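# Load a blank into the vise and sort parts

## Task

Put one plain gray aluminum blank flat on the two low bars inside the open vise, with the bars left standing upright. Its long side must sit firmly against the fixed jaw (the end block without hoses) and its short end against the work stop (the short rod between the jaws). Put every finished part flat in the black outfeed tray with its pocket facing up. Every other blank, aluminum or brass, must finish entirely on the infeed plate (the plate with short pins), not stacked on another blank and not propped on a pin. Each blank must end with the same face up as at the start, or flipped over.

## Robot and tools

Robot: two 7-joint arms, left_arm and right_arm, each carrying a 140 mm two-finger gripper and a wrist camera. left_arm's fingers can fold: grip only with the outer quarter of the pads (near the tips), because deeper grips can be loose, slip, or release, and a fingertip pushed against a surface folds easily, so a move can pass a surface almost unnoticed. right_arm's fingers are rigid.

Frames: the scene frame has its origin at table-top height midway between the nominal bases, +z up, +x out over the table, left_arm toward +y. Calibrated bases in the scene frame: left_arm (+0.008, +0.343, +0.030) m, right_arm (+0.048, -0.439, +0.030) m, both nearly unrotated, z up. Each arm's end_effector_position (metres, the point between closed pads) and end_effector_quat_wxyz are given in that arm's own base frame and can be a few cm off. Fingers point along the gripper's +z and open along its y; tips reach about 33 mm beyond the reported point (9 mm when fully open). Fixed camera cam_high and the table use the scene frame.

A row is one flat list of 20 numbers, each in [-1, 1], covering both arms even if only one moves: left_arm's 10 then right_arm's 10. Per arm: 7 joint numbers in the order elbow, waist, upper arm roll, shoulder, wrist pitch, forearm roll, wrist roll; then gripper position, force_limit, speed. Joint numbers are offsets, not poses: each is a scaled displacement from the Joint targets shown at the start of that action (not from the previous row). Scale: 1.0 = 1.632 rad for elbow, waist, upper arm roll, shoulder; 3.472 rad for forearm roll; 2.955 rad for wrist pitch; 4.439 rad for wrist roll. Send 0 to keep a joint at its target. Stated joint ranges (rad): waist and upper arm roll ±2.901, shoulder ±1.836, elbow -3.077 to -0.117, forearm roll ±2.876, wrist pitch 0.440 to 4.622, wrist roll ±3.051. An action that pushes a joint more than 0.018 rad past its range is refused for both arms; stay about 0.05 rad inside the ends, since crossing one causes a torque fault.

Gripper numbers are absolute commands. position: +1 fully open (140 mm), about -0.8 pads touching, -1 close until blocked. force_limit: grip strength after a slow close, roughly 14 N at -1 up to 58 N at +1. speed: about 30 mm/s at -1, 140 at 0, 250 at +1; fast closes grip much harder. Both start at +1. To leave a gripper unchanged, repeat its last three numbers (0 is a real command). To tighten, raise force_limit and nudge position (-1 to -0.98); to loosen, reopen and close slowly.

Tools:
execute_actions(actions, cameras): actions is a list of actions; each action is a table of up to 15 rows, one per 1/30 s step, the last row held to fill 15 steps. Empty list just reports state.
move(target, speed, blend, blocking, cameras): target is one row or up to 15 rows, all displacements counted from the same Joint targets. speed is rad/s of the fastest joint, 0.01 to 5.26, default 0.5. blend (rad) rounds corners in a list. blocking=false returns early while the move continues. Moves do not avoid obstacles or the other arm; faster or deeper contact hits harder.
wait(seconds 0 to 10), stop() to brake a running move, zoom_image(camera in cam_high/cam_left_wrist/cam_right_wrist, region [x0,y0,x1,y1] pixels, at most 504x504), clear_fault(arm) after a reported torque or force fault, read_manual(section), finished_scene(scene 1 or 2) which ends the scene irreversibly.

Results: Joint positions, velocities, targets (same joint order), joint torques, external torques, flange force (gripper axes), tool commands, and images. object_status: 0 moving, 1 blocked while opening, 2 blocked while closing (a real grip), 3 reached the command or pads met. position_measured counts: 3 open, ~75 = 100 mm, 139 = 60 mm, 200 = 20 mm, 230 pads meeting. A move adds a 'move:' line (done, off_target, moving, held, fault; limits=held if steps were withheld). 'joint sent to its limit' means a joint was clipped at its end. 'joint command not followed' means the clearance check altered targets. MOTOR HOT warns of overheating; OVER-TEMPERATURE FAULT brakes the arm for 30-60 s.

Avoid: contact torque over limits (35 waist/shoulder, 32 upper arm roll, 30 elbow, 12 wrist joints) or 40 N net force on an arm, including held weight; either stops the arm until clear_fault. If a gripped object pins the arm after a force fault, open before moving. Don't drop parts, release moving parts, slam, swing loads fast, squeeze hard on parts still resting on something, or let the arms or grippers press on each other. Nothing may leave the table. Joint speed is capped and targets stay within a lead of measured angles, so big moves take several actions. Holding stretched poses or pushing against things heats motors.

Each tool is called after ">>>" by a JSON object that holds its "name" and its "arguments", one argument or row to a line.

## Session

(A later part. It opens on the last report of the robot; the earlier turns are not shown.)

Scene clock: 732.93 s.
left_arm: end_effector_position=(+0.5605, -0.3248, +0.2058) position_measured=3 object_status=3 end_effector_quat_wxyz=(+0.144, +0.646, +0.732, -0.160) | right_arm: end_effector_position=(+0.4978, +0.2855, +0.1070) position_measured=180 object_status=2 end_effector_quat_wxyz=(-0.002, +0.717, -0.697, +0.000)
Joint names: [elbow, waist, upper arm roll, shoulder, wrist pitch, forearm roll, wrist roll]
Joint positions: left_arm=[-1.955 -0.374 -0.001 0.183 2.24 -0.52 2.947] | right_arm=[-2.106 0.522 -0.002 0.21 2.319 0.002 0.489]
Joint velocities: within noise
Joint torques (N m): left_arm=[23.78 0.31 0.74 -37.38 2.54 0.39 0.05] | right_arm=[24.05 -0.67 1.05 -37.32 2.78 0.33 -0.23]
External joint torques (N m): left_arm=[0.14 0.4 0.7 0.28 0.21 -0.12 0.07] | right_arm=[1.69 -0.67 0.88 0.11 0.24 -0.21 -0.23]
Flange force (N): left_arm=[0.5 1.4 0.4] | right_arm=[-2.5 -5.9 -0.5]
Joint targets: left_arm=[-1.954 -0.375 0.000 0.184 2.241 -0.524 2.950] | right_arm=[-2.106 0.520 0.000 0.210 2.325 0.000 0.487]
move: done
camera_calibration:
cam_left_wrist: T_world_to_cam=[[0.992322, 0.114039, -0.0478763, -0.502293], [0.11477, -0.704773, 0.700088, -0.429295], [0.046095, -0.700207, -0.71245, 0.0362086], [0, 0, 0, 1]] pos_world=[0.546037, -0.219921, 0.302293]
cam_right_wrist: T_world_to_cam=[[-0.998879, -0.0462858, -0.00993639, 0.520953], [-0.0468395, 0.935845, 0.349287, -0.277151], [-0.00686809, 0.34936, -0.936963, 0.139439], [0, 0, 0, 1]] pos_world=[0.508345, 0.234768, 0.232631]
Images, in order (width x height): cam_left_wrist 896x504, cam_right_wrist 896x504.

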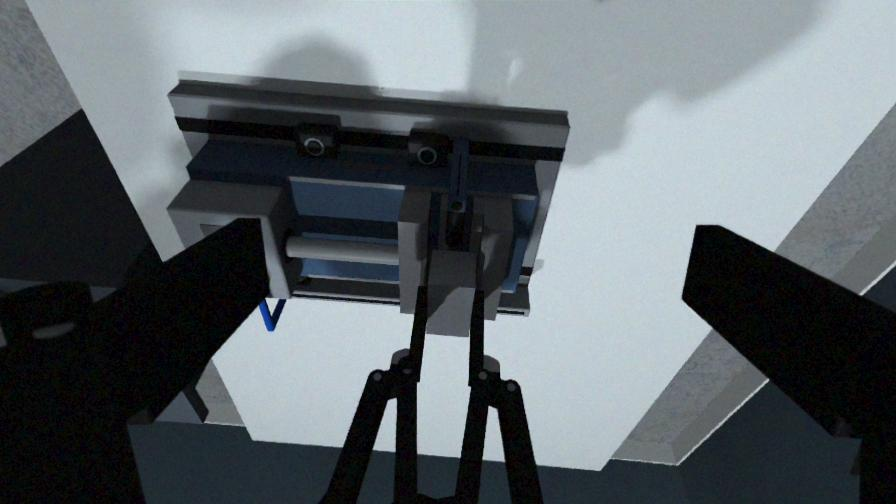

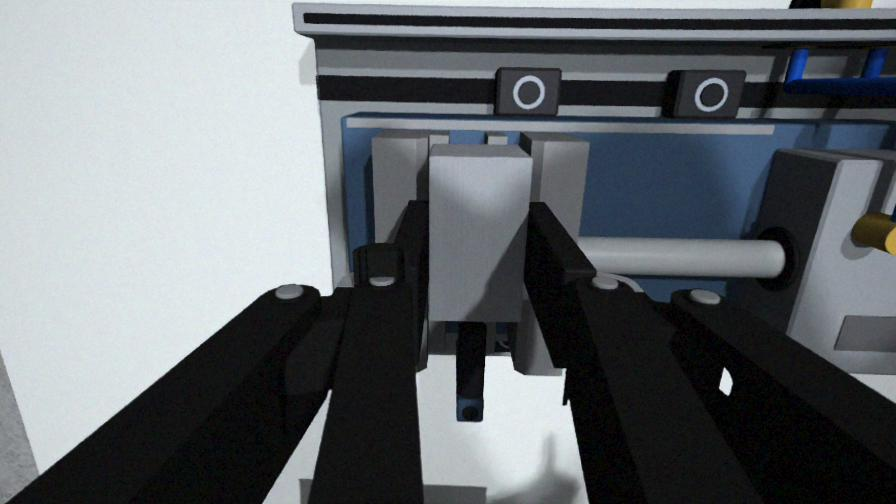

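>>> {"name": "execute_actions", "arguments": {
  "actions": []
}}

Scene clock: 750.60 s.
left_arm: end_effector_position=(+0.5605, -0.3249, +0.2058) position_measured=3 object_status=3 end_effector_quat_wxyz=(+0.144, +0.646, +0.732, -0.160) | right_arm: end_effector_position=(+0.4978, +0.2855, +0.1068) position_measured=180 object_status=2 end_effector_quat_wxyz=(-0.002, +0.717, -0.697, +0.000)
Joint names: [elbow, waist, upper arm roll, shoulder, wrist pitch, forearm roll, wrist roll]
Joint positions: left_arm=[-1.955 -0.374 -0.001 0.183 2.24 -0.52 2.947] | right_arm=[-2.106 0.522 -0.002 0.21 2.32 0.002 0.489]
Joint velocities: within noise
Joint torques (N m): left_arm=[23.81 0.36 0.76 -37.42 2.54 0.39 0.11] | right_arm=[24.31 -0.62 1.03 -37.43 2.86 0.33 -0.23]
External joint torques (N m): left_arm=[0.14 0.62 0.87 0.24 0.23 -0.12 0.12] | right_arm=[1.86 -0.63 0.85 0.19 0.31 -0.22 -0.23]
Flange force (N): left_arm=[0.9 1.5 0.2] | right_arm=[-2.9 -6.6 -0.3]
Joint targets: left_arm=[-1.954 -0.375 0.000 0.184 2.241 -0.524 2.950] | right_arm=[-2.106 0.520 0.000 0.210 2.325 0.000 0.487]
Tool commands: left_gripper/position=+1.0 left_gripper/force_limit=-0.3 left_gripper/speed=+0.0 right_gripper/position=-1.0 right_gripper/force_limit=-0.1 right_gripper/speed=-1.0
camera_calibration:
cam_left_wrist: T_world_to_cam=[[0.992318, 0.114108, -0.0478055, -0.502296], [0.114769, -0.704765, 0.700096, -0.429295], [0.0461948, -0.700204, -0.712447, 0.036154], [0, 0, 0, 1]] pos_world=[0.546037, -0.219921, 0.302293]
cam_right_wrist: T_world_to_cam=[[-0.99888, -0.0462504, -0.0100298, 0.520965], [-0.0468389, 0.935846, 0.349282, -0.277081], [-0.00676808, 0.349361, -0.936964, 0.139201], [0, 0, 0, 1]] pos_world=[0.508345, 0.234768, 0.232431]

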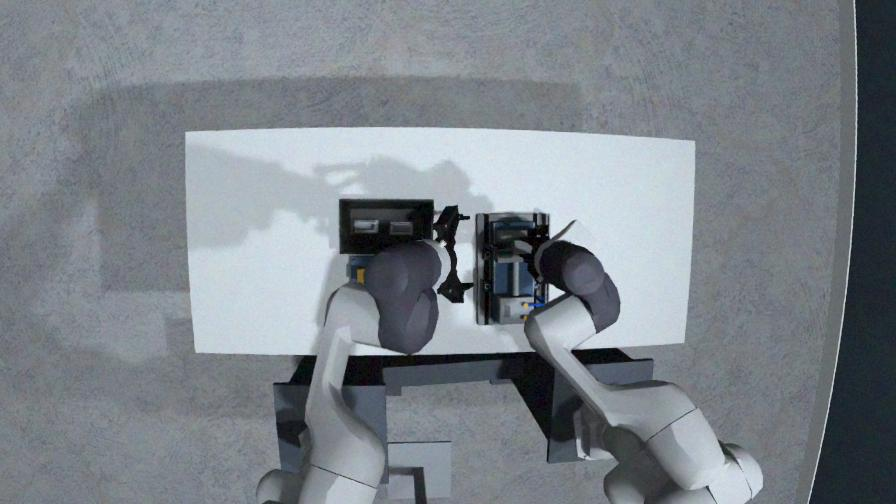

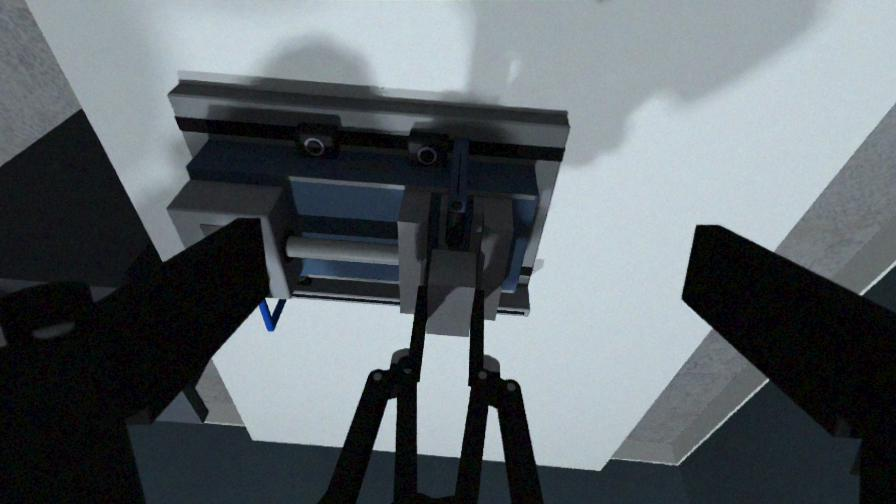

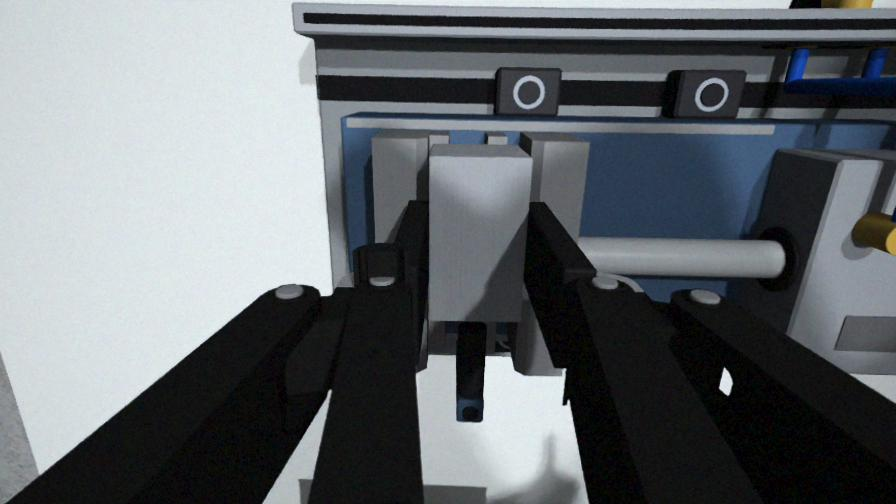

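>>> {"name": "zoom_image", "arguments": {
  "camera": "cam_left_wrist",
  "region": [360, 120, 580, 344]
}}

>>> {"name": "zoom_image", "arguments": {
  "camera": "cam_right_wrist",
  "region": [340, 100, 620, 440]
}}

Scaled by 2.250 from the camera's 896x504 image, which has a finer 1280x720 frame.

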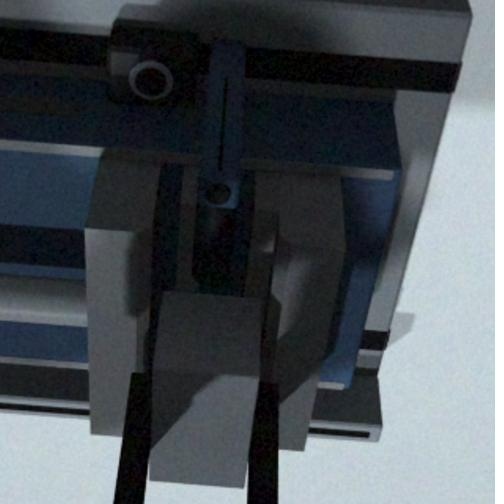

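Scaled by 1.482 from the camera's 896x504 image, which has a finer 1280x720 frame.

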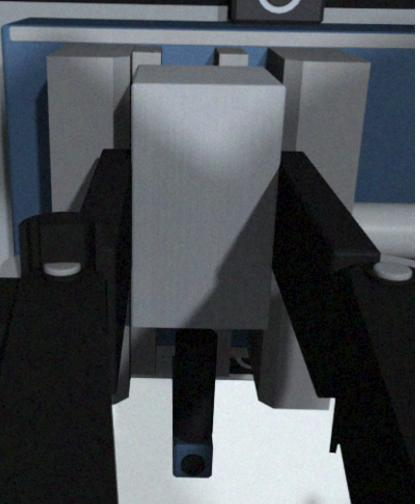

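>>> {"name": "move", "arguments": {
  "target": [0,0,0,0,0,0,0,1,-0.3,0,-0.001,0,0,0.0018,0.0016,0,0,-1,-0.1,-1],
  "speed": 0.02,
  "cameras": []
}}

Scene clock: 756.67 s.
left_arm: end_effector_position=(+0.5605, -0.3249, +0.2058) position_measured=3 object_status=3 end_effector_quat_wxyz=(+0.144, +0.646, +0.732, -0.160) | right_arm: end_effector_position=(+0.4979, +0.2856, +0.1054) position_measured=180 object_status=2 end_effector_quat_wxyz=(-0.002, +0.717, -0.697, +0.000)
Joint names: [elbow, waist, upper arm roll, shoulder, wrist pitch, forearm roll, wrist roll]
Joint positions: left_arm=[-1.955 -0.374 -0.001 0.183 2.24 -0.52 2.947] | right_arm=[-2.107 0.522 -0.002 0.212 2.323 0.002 0.489]
Joint velocities: within noise
Joint torques (N m): left_arm=[23.8 0.31 0.68 -37.41 2.54 0.39 0.1] | right_arm=[23.87 -0.71 1.1 -36.98 2.95 0.34 -0.24]
External joint torques (N m): left_arm=[0.17 0.47 0.68 0.21 0.22 -0.12 0.12] | right_arm=[1.6 -0.64 1 0.41 0.43 -0.21 -0.24]
Flange force (N): left_arm=[0.6 1.4 0.3] | right_arm=[-2.7 -6.1 0.5]
Joint targets: left_arm=[-1.954 -0.375 0.000 0.184 2.241 -0.524 2.950] | right_arm=[-2.108 0.520 0.000 0.212 2.330 0.000 0.487]
move: done
No camera images: "cameras" was empty.

>>> {"name": "move", "arguments": {
  "target": [0,0,0,0,0,0,0,1,-0.3,0,-0.0005,0,0,0.0009,0.0008,0,0,-1,-0.1,-1],
  "speed": 0.02,
  "cameras": []
}}

Scene clock: 758.77 s.
left_arm: end_effector_position=(+0.5605, -0.3249, +0.2058) position_measured=3 object_status=3 end_effector_quat_wxyz=(+0.144, +0.646, +0.732, -0.160) | right_arm: end_effector_position=(+0.4982, +0.2858, +0.1054) position_measured=180 object_status=2 end_effector_quat_wxyz=(-0.003, +0.717, -0.697, +0.000)
Joint names: [elbow, waist, upper arm roll, shoulder, wrist pitch, forearm roll, wrist roll]
Joint positions: left_arm=[-1.955 -0.374 -0.001 0.183 2.24 -0.52 2.947] | right_arm=[-2.107 0.522 -0.002 0.212 2.325 0.002 0.489]
Joint velocities: within noise
Joint torques (N m): left_arm=[23.81 0.32 0.74 -37.43 2.53 0.39 0.07] | right_arm=[23.58 -0.7 1.04 -36.34 3.05 0.32 -0.2]
External joint torques (N m): left_arm=[0.09 0.6 0.86 0.35 0.21 -0.12 0.09] | right_arm=[1.18 -0.72 0.85 1.27 0.5 -0.22 -0.19]
Flange force (N): left_arm=[0.8 1.6 0.4] | right_arm=[-2.9 -6.7 2.3]
Joint targets: left_arm=[-1.954 -0.375 0.000 0.184 2.241 -0.524 2.950] | right_arm=[-2.109 0.520 0.000 0.214 2.332 0.000 0.487]
move: done
No camera images: "cameras" was empty.

>>> {"name": "zoom_image", "arguments": {
  "camera": "cam_right_wrist",
  "region": [360, 120, 600, 260]
}}

>>> {"name": "zoom_image", "arguments": {
  "camera": "cam_left_wrist",
  "region": [390, 180, 530, 340]
}}

Scaled by 2.100 from the camera's 896x504 image, which has a finer 1280x720 frame.

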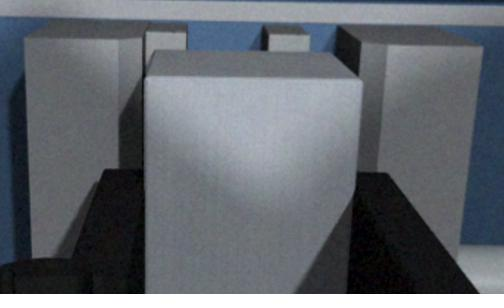

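Scaled by 3.150 from the camera's 896x504 image, which has a finer 1280x720 frame.

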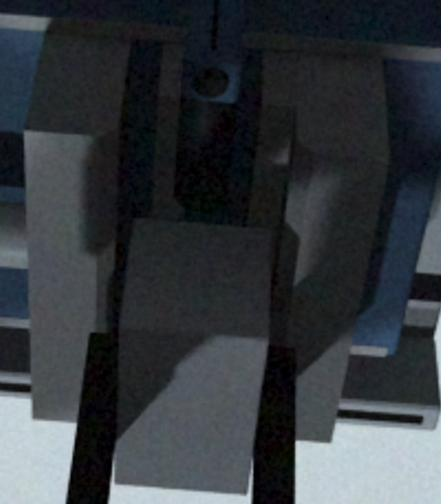

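>>> {"name": "move", "arguments": {
  "target": [
    [0,0,0,0,0,0,0,1,-0.3,0,0.00098,0,0,-0.00178,-0.00159,0,0,-1,-0.1,-1],
    [0,0,0,0,0,0,0,1,-0.3,0,0.0103,0.00741,0,0.00472,-0.00315,0,0.00273,-1,-0.1,-1]
  ],
  "speed": [0.02,0.02],
  "cameras": ["cam_left_wrist"]
}}

>>> {"name": "zoom_image", "arguments": {
  "camera": "cam_left_wrist",
  "region": [390, 180, 530, 340]
}}

Scene clock: 849.20 s.
left_arm: end_effector_position=(+0.5605, -0.3249, +0.2058) position_measured=3 object_status=3 end_effector_quat_wxyz=(+0.144, +0.646, +0.732, -0.160) | right_arm: end_effector_position=(+0.4990, +0.2920, +0.1055) position_measured=180 object_status=2 end_effector_quat_wxyz=(-0.004, +0.719, -0.695, +0.000)
Joint names: [elbow, waist, upper arm roll, shoulder, wrist pitch, forearm roll, wrist roll]
Joint positions: left_arm=[-1.955 -0.374 -0.001 0.183 2.24 -0.52 2.947] | right_arm=[-2.095 0.53 -0.002 0.221 2.323 0.002 0.494]
Joint velocities: left_arm=[within noise] | right_arm=[0.003 0.002 0 0.001 -0.002 -0.001 0.006]
Joint torques (N m): left_arm=[23.82 0.32 0.7 -37.41 2.53 0.4 0.08] | right_arm=[24.76 0.3 1.12 -37.61 2.73 0.33 0.12]
External joint torques (N m): left_arm=[0.25 0.36 0.6 0.11 0.21 -0.11 0.1] | right_arm=[2.45 0.38 1.02 0.13 0.2 -0.21 0.12]
Flange force (N): left_arm=[0.4 1.3 0.2] | right_arm=[-5.7 -7.7 -1.0]
Joint targets: left_arm=[-1.954 -0.375 0.000 0.184 2.241 -0.524 2.950] | right_arm=[-2.092 0.532 0.000 0.222 2.323 0.000 0.499]
move: done
camera_calibration:
cam_left_wrist: T_world_to_cam=[[0.992319, 0.114096, -0.0478092, -0.502299], [0.11476, -0.704716, 0.700147, -0.429295], [0.0461919, -0.700255, -0.712397, 0.0361289], [0, 0, 0, 1]] pos_world=[0.546037, -0.219921, 0.302293]
Images, in order (width x height): cam_left_wrist 896x504.

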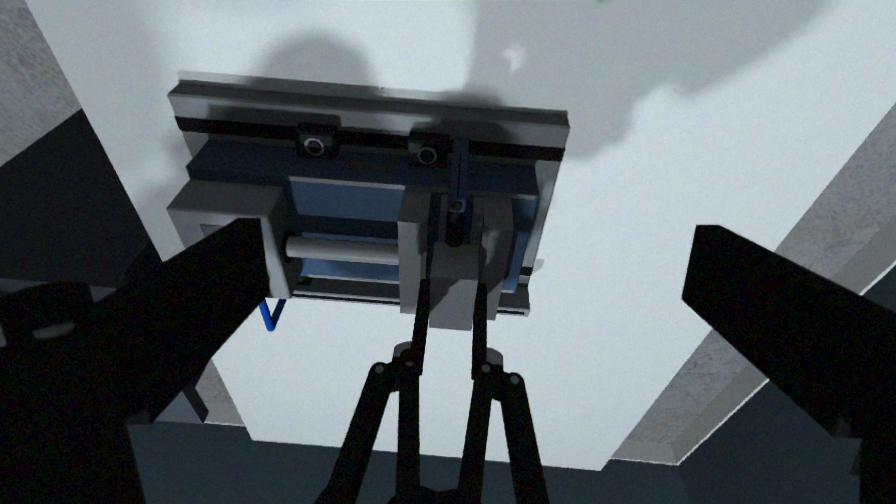

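Scaled by 3.150 from the camera's 896x504 image, which has a finer 1280x720 frame.

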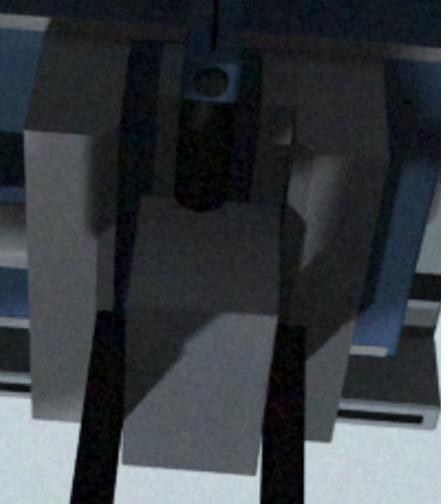

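>>> {"name": "move", "arguments": {
  "target": [
    [0,0,0,0,0,0,0,1,-0.3,0,0.0005,0,0,-0.0009,-0.0008,0,0,-1,-0.1,-1],
    [0,0,0,0,0,0,0,1,-0.3,0,0.0076,0.00551,0,0.00404,-0.0020,0,0.00293,-1,-0.1,-1]
  ],
  "speed": [0.02,0.02],
  "cameras": ["cam_left_wrist"]
}}

>>> {"name": "zoom_image", "arguments": {
  "camera": "cam_left_wrist",
  "region": [390, 180, 530, 340]
}}

Scene clock: 862.77 s.
left_arm: end_effector_position=(+0.5605, -0.3249, +0.2058) position_measured=3 object_status=3 end_effector_quat_wxyz=(+0.144, +0.646, +0.732, -0.160) | right_arm: end_effector_position=(+0.4989, +0.2982, +0.1058) position_measured=180 object_status=2 end_effector_quat_wxyz=(-0.003, +0.717, -0.697, +0.000)
Joint names: [elbow, waist, upper arm roll, shoulder, wrist pitch, forearm roll, wrist roll]
Joint positions: left_arm=[-1.955 -0.374 -0.001 0.183 2.24 -0.52 2.947] | right_arm=[-2.083 0.54 -0.002 0.229 2.319 0.002 0.507]
Joint velocities: left_arm=[within noise] | right_arm=[0.001 0 0 0.002 -0.001 -0.001 0.006]
Joint torques (N m): left_arm=[23.79 0.33 0.68 -37.42 2.54 0.4 0.05] | right_arm=[25.33 0.14 1.04 -38.12 2.57 0.37 0.11]
External joint torques (N m): left_arm=[0.28 0.47 0.67 0.03 0.23 -0.11 0.07] | right_arm=[2.98 -0.04 0.68 0.01 0.04 -0.18 0.11]
Flange force (N): left_arm=[0.5 1.3 0.0] | right_arm=[-6.1 -9.7 -1.9]
Joint targets: left_arm=[-1.954 -0.375 0.000 0.184 2.241 -0.524 2.950] | right_arm=[-2.079 0.541 0.000 0.228 2.317 0.000 0.512]
move: done
camera_calibration:
cam_left_wrist: T_world_to_cam=[[0.992319, 0.114096, -0.0478092, -0.502299], [0.11476, -0.704716, 0.700147, -0.429295], [0.0461919, -0.700255, -0.712397, 0.0361289], [0, 0, 0, 1]] pos_world=[0.546037, -0.219921, 0.302293]
Images, in order (width x height): cam_left_wrist 896x504.

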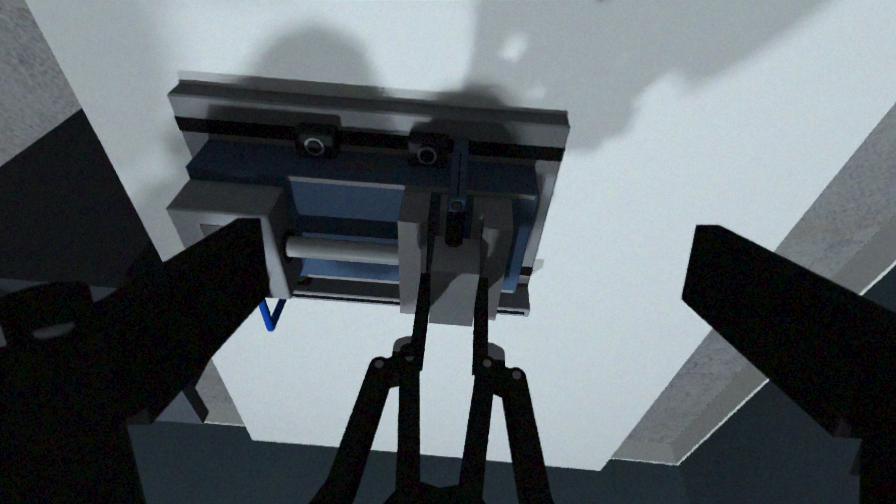

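Scaled by 3.150 from the camera's 896x504 image, which has a finer 1280x720 frame.

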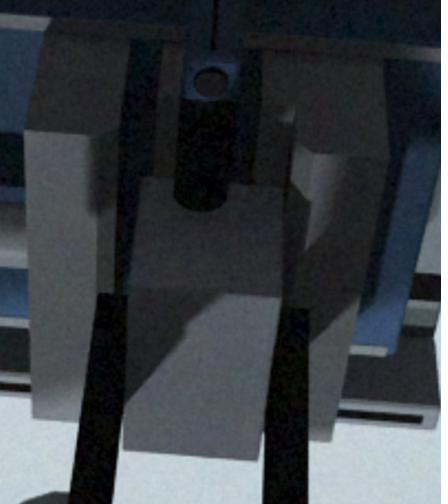

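>>> {"name": "move", "arguments": {
  "target": [0,0,0,0,0,0,0,1,-0.3,0,0.00527,0.00362,0,0.00245,-0.0023,0,0.00133,-1,-0.1,-1],
  "speed": 0.02,
  "cameras": ["cam_left_wrist"]
}}

>>> {"name": "zoom_image", "arguments": {
  "camera": "cam_left_wrist",
  "region": [390, 180, 530, 340]
}}

Scene clock: 875.87 s.
left_arm: end_effector_position=(+0.5606, -0.3249, +0.2058) position_measured=3 object_status=3 end_effector_quat_wxyz=(+0.144, +0.646, +0.732, -0.160) | right_arm: end_effector_position=(+0.4987, +0.3021, +0.1069) position_measured=180 object_status=2 end_effector_quat_wxyz=(-0.003, +0.717, -0.697, +0.000)
Joint names: [elbow, waist, upper arm roll, shoulder, wrist pitch, forearm roll, wrist roll]
Joint positions: left_arm=[-1.955 -0.374 -0.001 0.183 2.24 -0.52 2.948] | right_arm=[-2.074 0.546 -0.002 0.233 2.313 0.002 0.513]
Joint velocities: left_arm=[within noise] | right_arm=[0.003 0.002 -0.001 0 -0.002 -0.001 0.004]
Joint torques (N m): left_arm=[23.8 0.31 0.7 -37.4 2.52 0.39 0.06] | right_arm=[25.17 -0.06 1.05 -38.04 2.37 0.35 0.04]
External joint torques (N m): left_arm=[0.15 0.45 0.69 0.23 0.2 -0.12 0.08] | right_arm=[2.78 0.03 0.94 0.16 -0.16 -0.2 0.04]
Flange force (N): left_arm=[0.6 1.4 0.3] | right_arm=[-6.2 -9.5 -2.0]
Joint targets: left_arm=[-1.954 -0.375 0.000 0.184 2.241 -0.524 2.950] | right_arm=[-2.071 0.547 0.000 0.232 2.310 0.000 0.518]
move: done
camera_calibration:
cam_left_wrist: T_world_to_cam=[[0.992326, 0.114092, -0.0476731, -0.502345], [0.114658, -0.70467, 0.70021, -0.429248], [0.0462944, -0.700302, -0.712344, 0.0360466], [0, 0, 0, 1]] pos_world=[0.546038, -0.219921, 0.302293]
Images, in order (width x height): cam_left_wrist 896x504.

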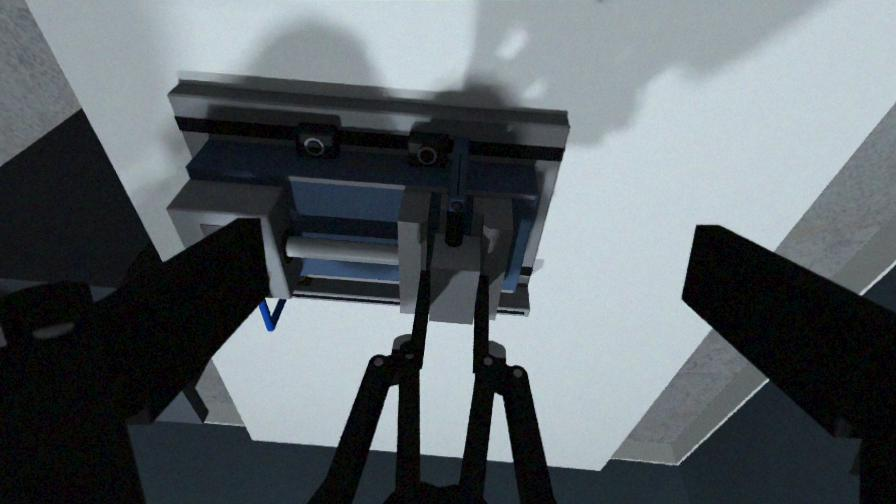

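Scaled by 3.150 from the camera's 896x504 image, which has a finer 1280x720 frame.

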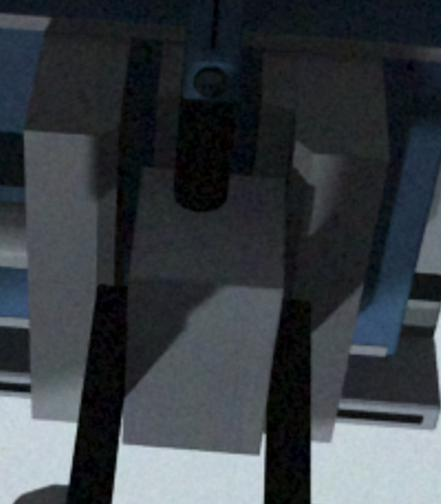

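>>> {"name": "move", "arguments": {
  "target": [0,0,0,0,0,0,0,1,-0.3,0,0.0036,0.00271,0,0.00251,-0.0006,0,0.0010,-1,-0.1,-1],
  "speed": 0.015,
  "cameras": ["cam_left_wrist"]
}}

>>> {"name": "zoom_image", "arguments": {
  "camera": "cam_left_wrist",
  "region": [390, 180, 530, 340]
}}

Scene clock: 881.17 s.
left_arm: end_effector_position=(+0.5606, -0.3249, +0.2058) position_measured=3 object_status=3 end_effector_quat_wxyz=(+0.144, +0.646, +0.732, -0.160) | right_arm: end_effector_position=(+0.4988, +0.3027, +0.1066) position_measured=180 object_status=2 end_effector_quat_wxyz=(-0.002, +0.717, -0.698, +0.000)
Joint names: [elbow, waist, upper arm roll, shoulder, wrist pitch, forearm roll, wrist roll]
Joint positions: left_arm=[-1.955 -0.374 -0.001 0.183 2.24 -0.52 2.948] | right_arm=[-2.069 0.547 -0.002 0.236 2.308 0.001 0.518]
Joint velocities: within noise
Joint torques (N m): left_arm=[23.79 0.31 0.74 -37.4 2.53 0.41 0.07] | right_arm=[24.97 2.49 2.38 -37.82 2.9 0.8 0.21]
External joint torques (N m): left_arm=[0.17 0.33 0.62 0.26 0.21 -0.11 0.09] | right_arm=[2.47 2.41 2.12 0.63 0.36 0.25 0.21]
Flange force (N): left_arm=[0.4 1.4 0.4] | right_arm=[-9.1 -7.2 0.0]
Joint targets: left_arm=[-1.954 -0.375 0.000 0.184 2.241 -0.524 2.950] | right_arm=[-2.065 0.552 0.000 0.236 2.308 0.000 0.522]
move: done
camera_calibration:
cam_left_wrist: T_world_to_cam=[[0.992326, 0.114092, -0.0476731, -0.502345], [0.114658, -0.70467, 0.70021, -0.429248], [0.0462944, -0.700302, -0.712344, 0.0360466], [0, 0, 0, 1]] pos_world=[0.546038, -0.219921, 0.302293]
Images, in order (width x height): cam_left_wrist 896x504.

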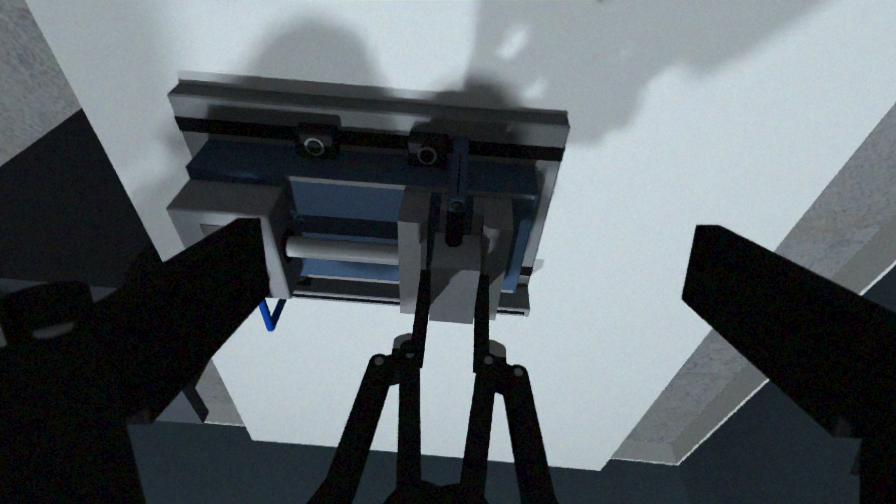

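Scaled by 3.150 from the camera's 896x504 image, which has a finer 1280x720 frame.

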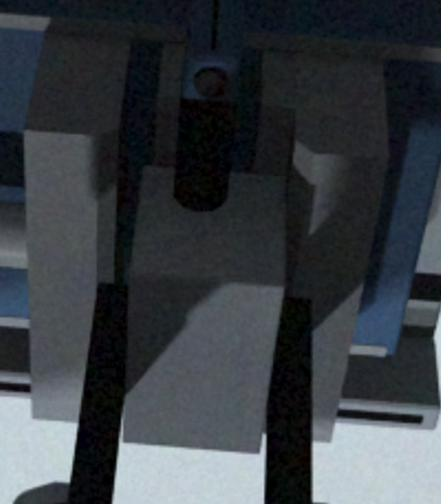

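>>> {"name": "move", "arguments": {
  "target": [0,0,0,0,0,0,0,1,-0.3,0,0.00276,-0.00551,0,0.0019,-0.00047,0,-0.00203,-1,-0.1,-1],
  "speed": 0.015,
  "cameras": ["cam_left_wrist","cam_right_wrist"]
}}

>>> {"name": "zoom_image", "arguments": {
  "camera": "cam_left_wrist",
  "region": [390, 180, 530, 340]
}}

>>> {"name": "zoom_image", "arguments": {
  "camera": "cam_right_wrist",
  "region": [360, 90, 600, 420]
}}

Scene clock: 890.70 s.
left_arm: end_effector_position=(+0.5606, -0.3249, +0.2058) position_measured=3 object_status=3 end_effector_quat_wxyz=(+0.144, +0.646, +0.732, -0.160) | right_arm: end_effector_position=(+0.4991, +0.3026, +0.1058) position_measured=180 object_status=2 end_effector_quat_wxyz=(+0.000, +0.716, -0.698, +0.000)
Joint names: [elbow, waist, upper arm roll, shoulder, wrist pitch, forearm roll, wrist roll]
Joint positions: left_arm=[-1.955 -0.374 -0.001 0.183 2.24 -0.52 2.948] | right_arm=[-2.065 0.546 -0.001 0.24 2.305 0.001 0.518]
Joint velocities: within noise
Joint torques (N m): left_arm=[23.81 0.31 0.72 -37.4 2.53 0.41 0.08] | right_arm=[26.3 -1.41 0.41 -38.63 3.04 0.23 -0.24]
External joint torques (N m): left_arm=[0.11 0.39 0.65 0.37 0.2 -0.1 0.1] | right_arm=[3.77 -1.41 0.21 -0.01 0.5 -0.32 -0.24]
Flange force (N): left_arm=[0.5 1.6 0.5] | right_arm=[-5.3 -13.0 -1.6]
Joint targets: left_arm=[-1.954 -0.375 0.000 0.184 2.241 -0.524 2.950] | right_arm=[-2.060 0.543 0.000 0.239 2.307 0.000 0.513]
move: done
camera_calibration:
cam_left_wrist: T_world_to_cam=[[0.992326, 0.114092, -0.0476731, -0.502444], [0.114658, -0.70467, 0.70021, -0.42926], [0.0462944, -0.700302, -0.712344, 0.036042], [0, 0, 0, 1]] pos_world=[0.546138, -0.219921, 0.302293]
cam_right_wrist: T_world_to_cam=[[-0.999006, -0.0439332, -0.00757197, 0.522164], [-0.0438304, 0.93688, 0.346892, -0.294296], [-0.00814607, 0.346879, -0.937874, 0.133793], [0, 0, 0, 1]] pos_world=[0.509835, 0.25225, 0.231524]
Images, in order (width x height): cam_left_wrist 896x504, cam_right_wrist 896x504.

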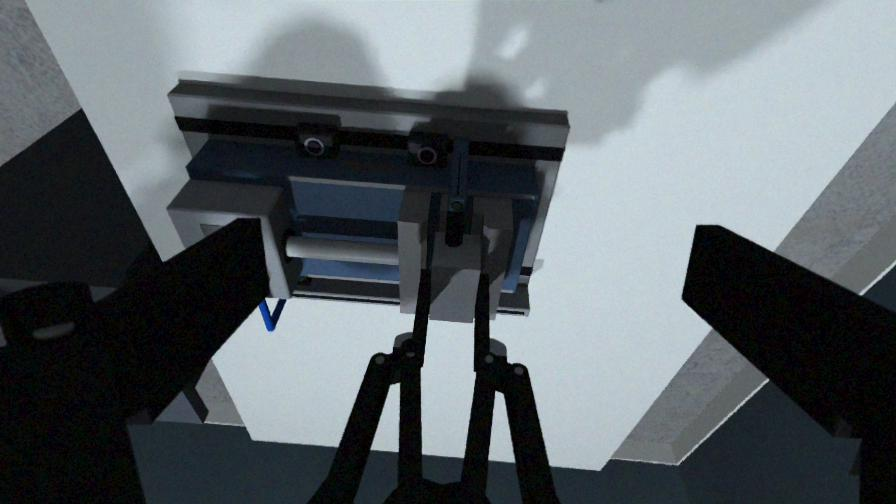

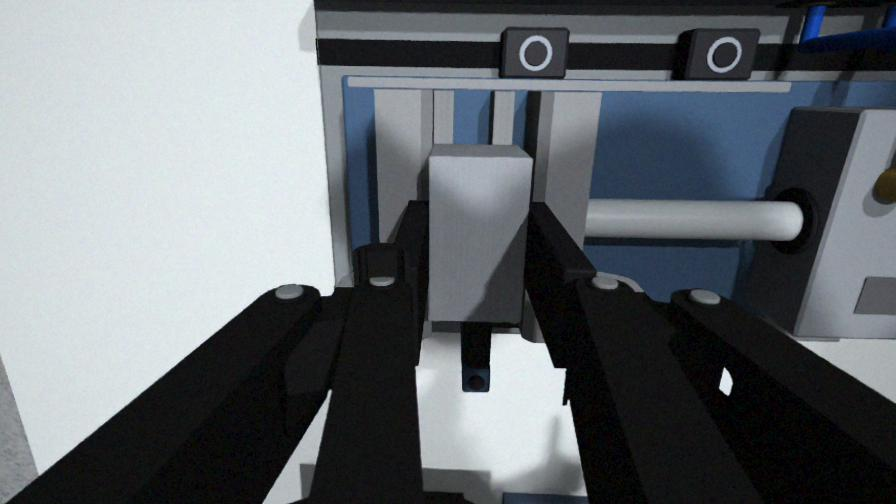

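Scaled by 3.150 from the camera's 896x504 image, which has a finer 1280x720 frame.

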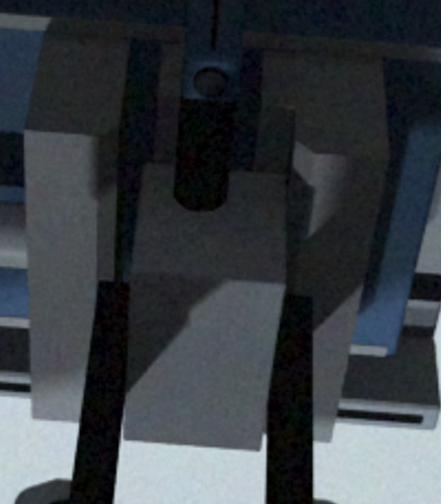

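Scaled by 1.527 from the camera's 896x504 image, which has a finer 1280x720 frame.

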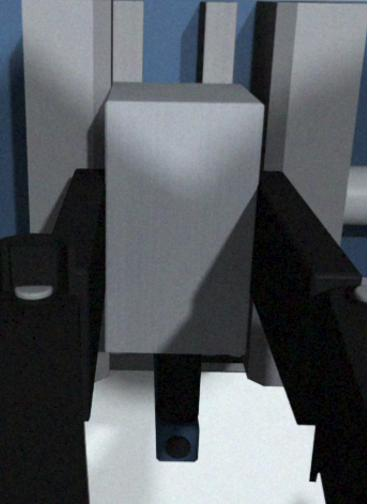

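>>> {"name": "move", "arguments": {
  "target": [0,0,0,0,0,0,0,1,-0.3,0,-0.0005,0,0,0.0009,0.0008,0,0,-1,-0.1,-1],
  "speed": 0.015,
  "cameras": []
}}

Scene clock: 904.93 s.
left_arm: end_effector_position=(+0.5606, -0.3249, +0.2058) position_measured=3 object_status=3 end_effector_quat_wxyz=(+0.144, +0.646, +0.732, -0.160) | right_arm: end_effector_position=(+0.4991, +0.3022, +0.1053) position_measured=180 object_status=2 end_effector_quat_wxyz=(+0.000, +0.717, -0.697, +0.000)
Joint names: [elbow, waist, upper arm roll, shoulder, wrist pitch, forearm roll, wrist roll]
Joint positions: left_arm=[-1.955 -0.374 -0.001 0.183 2.24 -0.52 2.948] | right_arm=[-2.064 0.545 0 0.241 2.305 0.001 0.517]
Joint velocities: within noise
Joint torques (N m): left_arm=[23.83 0.33 0.71 -37.4 2.53 0.39 0.07] | right_arm=[25.18 -1.12 0.44 -38.41 2.96 0.37 -0.26]
External joint torques (N m): left_arm=[0.14 0.49 0.73 0.36 0.2 -0.12 0.08] | right_arm=[2.75 -1.09 0.27 0.07 0.45 -0.18 -0.26]
Flange force (N): left_arm=[0.5 1.7 0.4] | right_arm=[-3.8 -9.7 -0.8]
Joint targets: left_arm=[-1.954 -0.375 0.000 0.184 2.241 -0.524 2.950] | right_arm=[-2.061 0.543 0.000 0.241 2.309 0.000 0.513]
move: done
No camera images: "cameras" was empty.

>>> {"name": "move", "arguments": {
  "target": [0,0,0,0,0,0,0,1,-0.3,0,-0.0005,0.0008,0,0.0009,0.0008,0,0.0004,-1,-0.1,-1],
  "speed": 0.015,
  "cameras": []
}}

Scene clock: 908.00 s.
left_arm: end_effector_position=(+0.5606, -0.3249, +0.2058) position_measured=3 object_status=3 end_effector_quat_wxyz=(+0.144, +0.646, +0.732, -0.160) | right_arm: end_effector_position=(+0.4991, +0.3022, +0.1053) position_measured=180 object_status=2 end_effector_quat_wxyz=(+0.000, +0.717, -0.697, +0.000)
Joint names: [elbow, waist, upper arm roll, shoulder, wrist pitch, forearm roll, wrist roll]
Joint positions: left_arm=[-1.955 -0.374 -0.001 0.183 2.24 -0.52 2.948] | right_arm=[-2.064 0.545 0 0.241 2.305 0.001 0.517]
Joint velocities: within noise
Joint torques (N m): left_arm=[23.8 0.35 0.72 -37.4 2.54 0.42 0.07] | right_arm=[24.6 -0.77 0.5 -37.68 3.12 0.37 -0.13]
External joint torques (N m): left_arm=[0.15 0.46 0.7 0.28 0.21 -0.09 0.08] | right_arm=[2.26 -0.75 0.31 0.7 0.62 -0.19 -0.13]
Flange force (N): left_arm=[0.5 1.5 0.3] | right_arm=[-4.1 -9.0 0.8]
Joint targets: left_arm=[-1.954 -0.375 0.000 0.184 2.241 -0.524 2.950] | right_arm=[-2.062 0.544 0.000 0.242 2.312 0.000 0.515]
move: done
No camera images: "cameras" was empty.

>>> {"name": "move", "arguments": {
  "target": [0,0,0,0,0,0,0,1,-0.3,0,0.0018,0.0025,0,0.0013,-0.0003,0,0.0007,-1,-0.1,-1],
  "speed": 0.015,
  "cameras": ["cam_left_wrist","cam_right_wrist"]
}}

>>> {"name": "zoom_image", "arguments": {
  "camera": "cam_left_wrist",
  "region": [390, 180, 530, 340]
}}

Scene clock: 913.33 s.
left_arm: end_effector_position=(+0.5606, -0.3249, +0.2059) position_measured=3 object_status=3 end_effector_quat_wxyz=(+0.144, +0.646, +0.732, -0.160) | right_arm: end_effector_position=(+0.4992, +0.3027, +0.1053) position_measured=180 object_status=2 end_effector_quat_wxyz=(+0.001, +0.717, -0.697, +0.000)
Joint names: [elbow, waist, upper arm roll, shoulder, wrist pitch, forearm roll, wrist roll]
Joint positions: left_arm=[-1.955 -0.374 -0.001 0.183 2.24 -0.52 2.948] | right_arm=[-2.063 0.545 0 0.242 2.304 0.001 0.517]
Joint velocities: within noise
Joint torques (N m): left_arm=[23.81 0.34 0.69 -37.45 2.53 0.42 0.06] | right_arm=[25.87 0.84 1.74 -36.83 3.76 0.7 0]
External joint torques (N m): left_arm=[0.1 0.63 0.83 0.35 0.21 -0.09 0.08] | right_arm=[3.31 0.87 1.56 1.96 1.23 0.14 0]
Flange force (N): left_arm=[0.8 1.6 0.3] | right_arm=[-9.8 -13.4 3.4]
Joint targets: left_arm=[-1.954 -0.375 0.000 0.184 2.241 -0.524 2.950] | right_arm=[-2.059 0.548 0.000 0.244 2.311 0.000 0.518]
move: done
camera_calibration:
cam_left_wrist: T_world_to_cam=[[0.992325, 0.114096, -0.0476773, -0.502441], [0.114664, -0.70467, 0.700209, -0.429263], [0.0462945, -0.700302, -0.712344, 0.036042], [0, 0, 0, 1]] pos_world=[0.546138, -0.219921, 0.302293]
cam_right_wrist: T_world_to_cam=[[-0.998965, -0.0450456, -0.0062389, 0.522404], [-0.0444181, 0.937094, 0.34624, -0.293801], [-0.00975015, 0.346159, -0.938125, 0.13435], [0, 0, 0, 1]] pos_world=[0.510124, 0.252345, 0.231022]
Images, in order (width x height): cam_left_wrist 896x504, cam_right_wrist 896x504.

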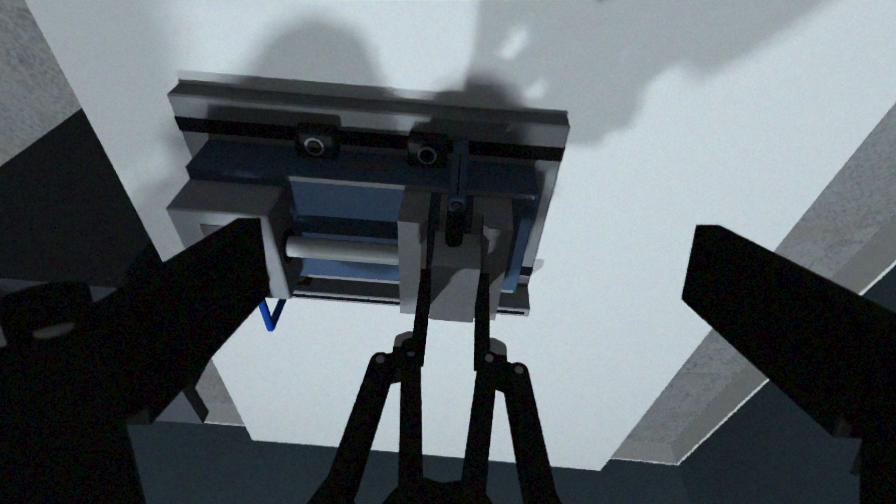

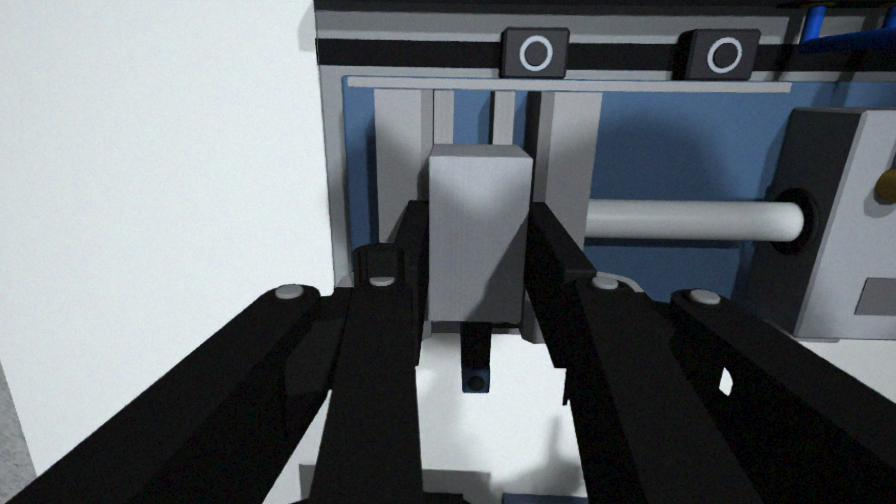

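Scaled by 3.150 from the camera's 896x504 image, which has a finer 1280x720 frame.

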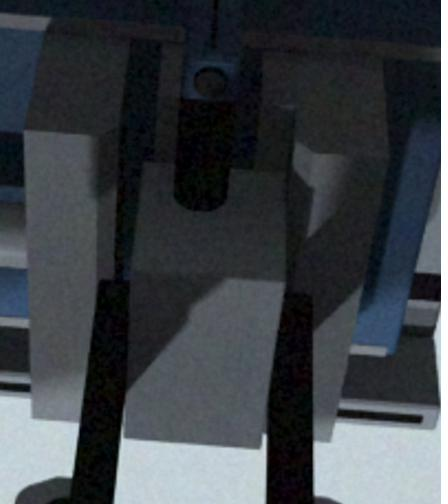

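>>> {"name": "move", "arguments": {
  "target": [0,0,0,0,0,0,0,1,-0.3,0,-0.0008,-0.0010,0,-0.0013,-0.0008,0,-0.0002,-1,-0.1,-1],
  "speed": 0.015,
  "cameras": []
}}

Scene clock: 918.67 s.
left_arm: end_effector_position=(+0.5606, -0.3249, +0.2059) position_measured=3 object_status=3 end_effector_quat_wxyz=(+0.144, +0.646, +0.732, -0.160) | right_arm: end_effector_position=(+0.4992, +0.3027, +0.1053) position_measured=180 object_status=2 end_effector_quat_wxyz=(+0.001, +0.717, -0.697, +0.000)
Joint names: [elbow, waist, upper arm roll, shoulder, wrist pitch, forearm roll, wrist roll]
Joint positions: left_arm=[-1.955 -0.374 -0.001 0.183 2.24 -0.52 2.948] | right_arm=[-2.063 0.546 0 0.242 2.304 0.001 0.517]
Joint velocities: within noise
Joint torques (N m): left_arm=[23.82 0.32 0.73 -37.4 2.52 0.41 0.08] | right_arm=[24.75 0.25 1.53 -37.67 3.44 0.64 -0.02]
External joint torques (N m): left_arm=[0.15 0.48 0.74 0.3 0.2 -0.1 0.1] | right_arm=[2.4 0.17 1.24 0.78 0.94 0.08 -0.02]
Flange force (N): left_arm=[0.6 1.6 0.3] | right_arm=[-5.8 -8.5 1.6]
Joint targets: left_arm=[-1.954 -0.375 0.000 0.184 2.241 -0.524 2.950] | right_arm=[-2.060 0.547 0.000 0.242 2.308 0.000 0.517]
move: done
No camera images: "cameras" was empty.

>>> {"name": "move", "arguments": {
  "target": [0,0,0,0,0,0,0,1,-0.3,0,0,0,0,0,0,0,0,-0.25,-0.1,-1],
  "speed": 0.02,
  "cameras": ["cam_left_wrist","cam_right_wrist"]
}}

>>> {"name": "zoom_image", "arguments": {
  "camera": "cam_left_wrist",
  "region": [390, 180, 530, 340]
}}

>>> {"name": "zoom_image", "arguments": {
  "camera": "cam_right_wrist",
  "region": [360, 90, 600, 420]
}}

Scene clock: 921.60 s.
left_arm: end_effector_position=(+0.5606, -0.3249, +0.2059) position_measured=3 object_status=3 end_effector_quat_wxyz=(+0.144, +0.646, +0.732, -0.160) | right_arm: end_effector_position=(+0.4996, +0.3030, +0.1056) position_measured=160 object_status=0 end_effector_quat_wxyz=(+0.000, +0.717, -0.697, +0.000)
Joint names: [elbow, waist, upper arm roll, shoulder, wrist pitch, forearm roll, wrist roll]
Joint positions: left_arm=[-1.955 -0.374 -0.001 0.183 2.24 -0.52 2.948] | right_arm=[-2.062 0.546 0 0.242 2.304 0.001 0.517]
Joint velocities: within noise
Joint torques (N m): left_arm=[23.79 0.3 0.71 -37.41 2.52 0.42 0.08] | right_arm=[24.15 -0.36 0.97 -38.02 2.72 0.58 -0.07]
External joint torques (N m): left_arm=[0.17 0.42 0.68 0.2 0.2 -0.09 0.1] | right_arm=[1.7 -0.37 0.76 0.64 0.21 0.02 -0.07]
Flange force (N): left_arm=[0.5 1.4 0.2] | right_arm=[-3.9 -7.0 0.2]
Joint targets: left_arm=[-1.954 -0.375 0.000 0.184 2.241 -0.524 2.950] | right_arm=[-2.060 0.547 0.000 0.242 2.308 0.000 0.517]
move: done
camera_calibration:
cam_left_wrist: T_world_to_cam=[[0.99232, 0.114166, -0.0476064, -0.502445], [0.114663, -0.704662, 0.700217, -0.429263], [0.0463943, -0.700299, -0.712341, 0.0359873], [0, 0, 0, 1]] pos_world=[0.546138, -0.219921, 0.302293]
cam_right_wrist: T_world_to_cam=[[-0.998959, -0.045054, -0.00711706, 0.522927], [-0.0447255, 0.936906, 0.346707, -0.294081], [-0.00895253, 0.346665, -0.937946, 0.133954], [0, 0, 0, 1]] pos_world=[0.510429, 0.252649, 0.231323]
Images, in order (width x height): cam_left_wrist 896x504, cam_right_wrist 896x504.

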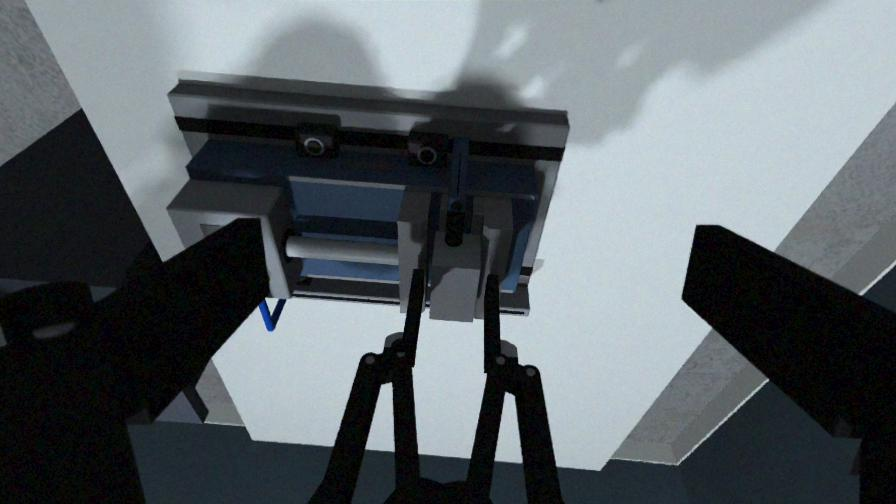

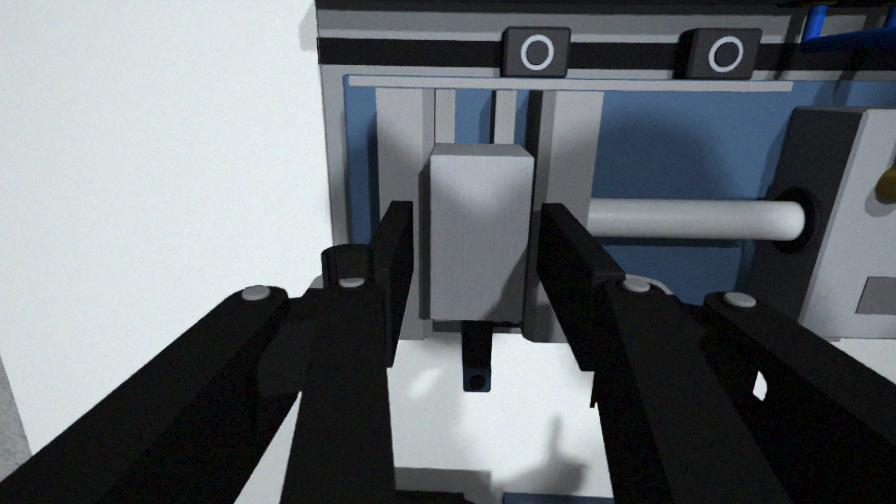

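Scaled by 3.150 from the camera's 896x504 image, which has a finer 1280x720 frame.

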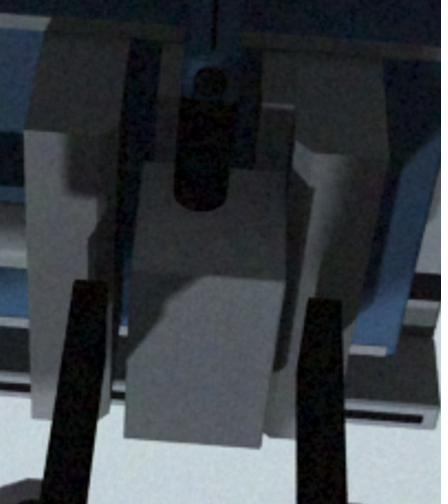

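Scaled by 1.527 from the camera's 896x504 image, which has a finer 1280x720 frame.

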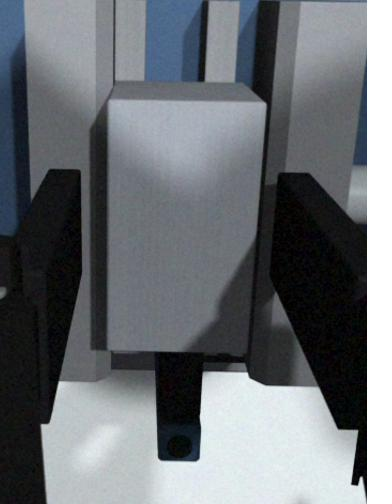

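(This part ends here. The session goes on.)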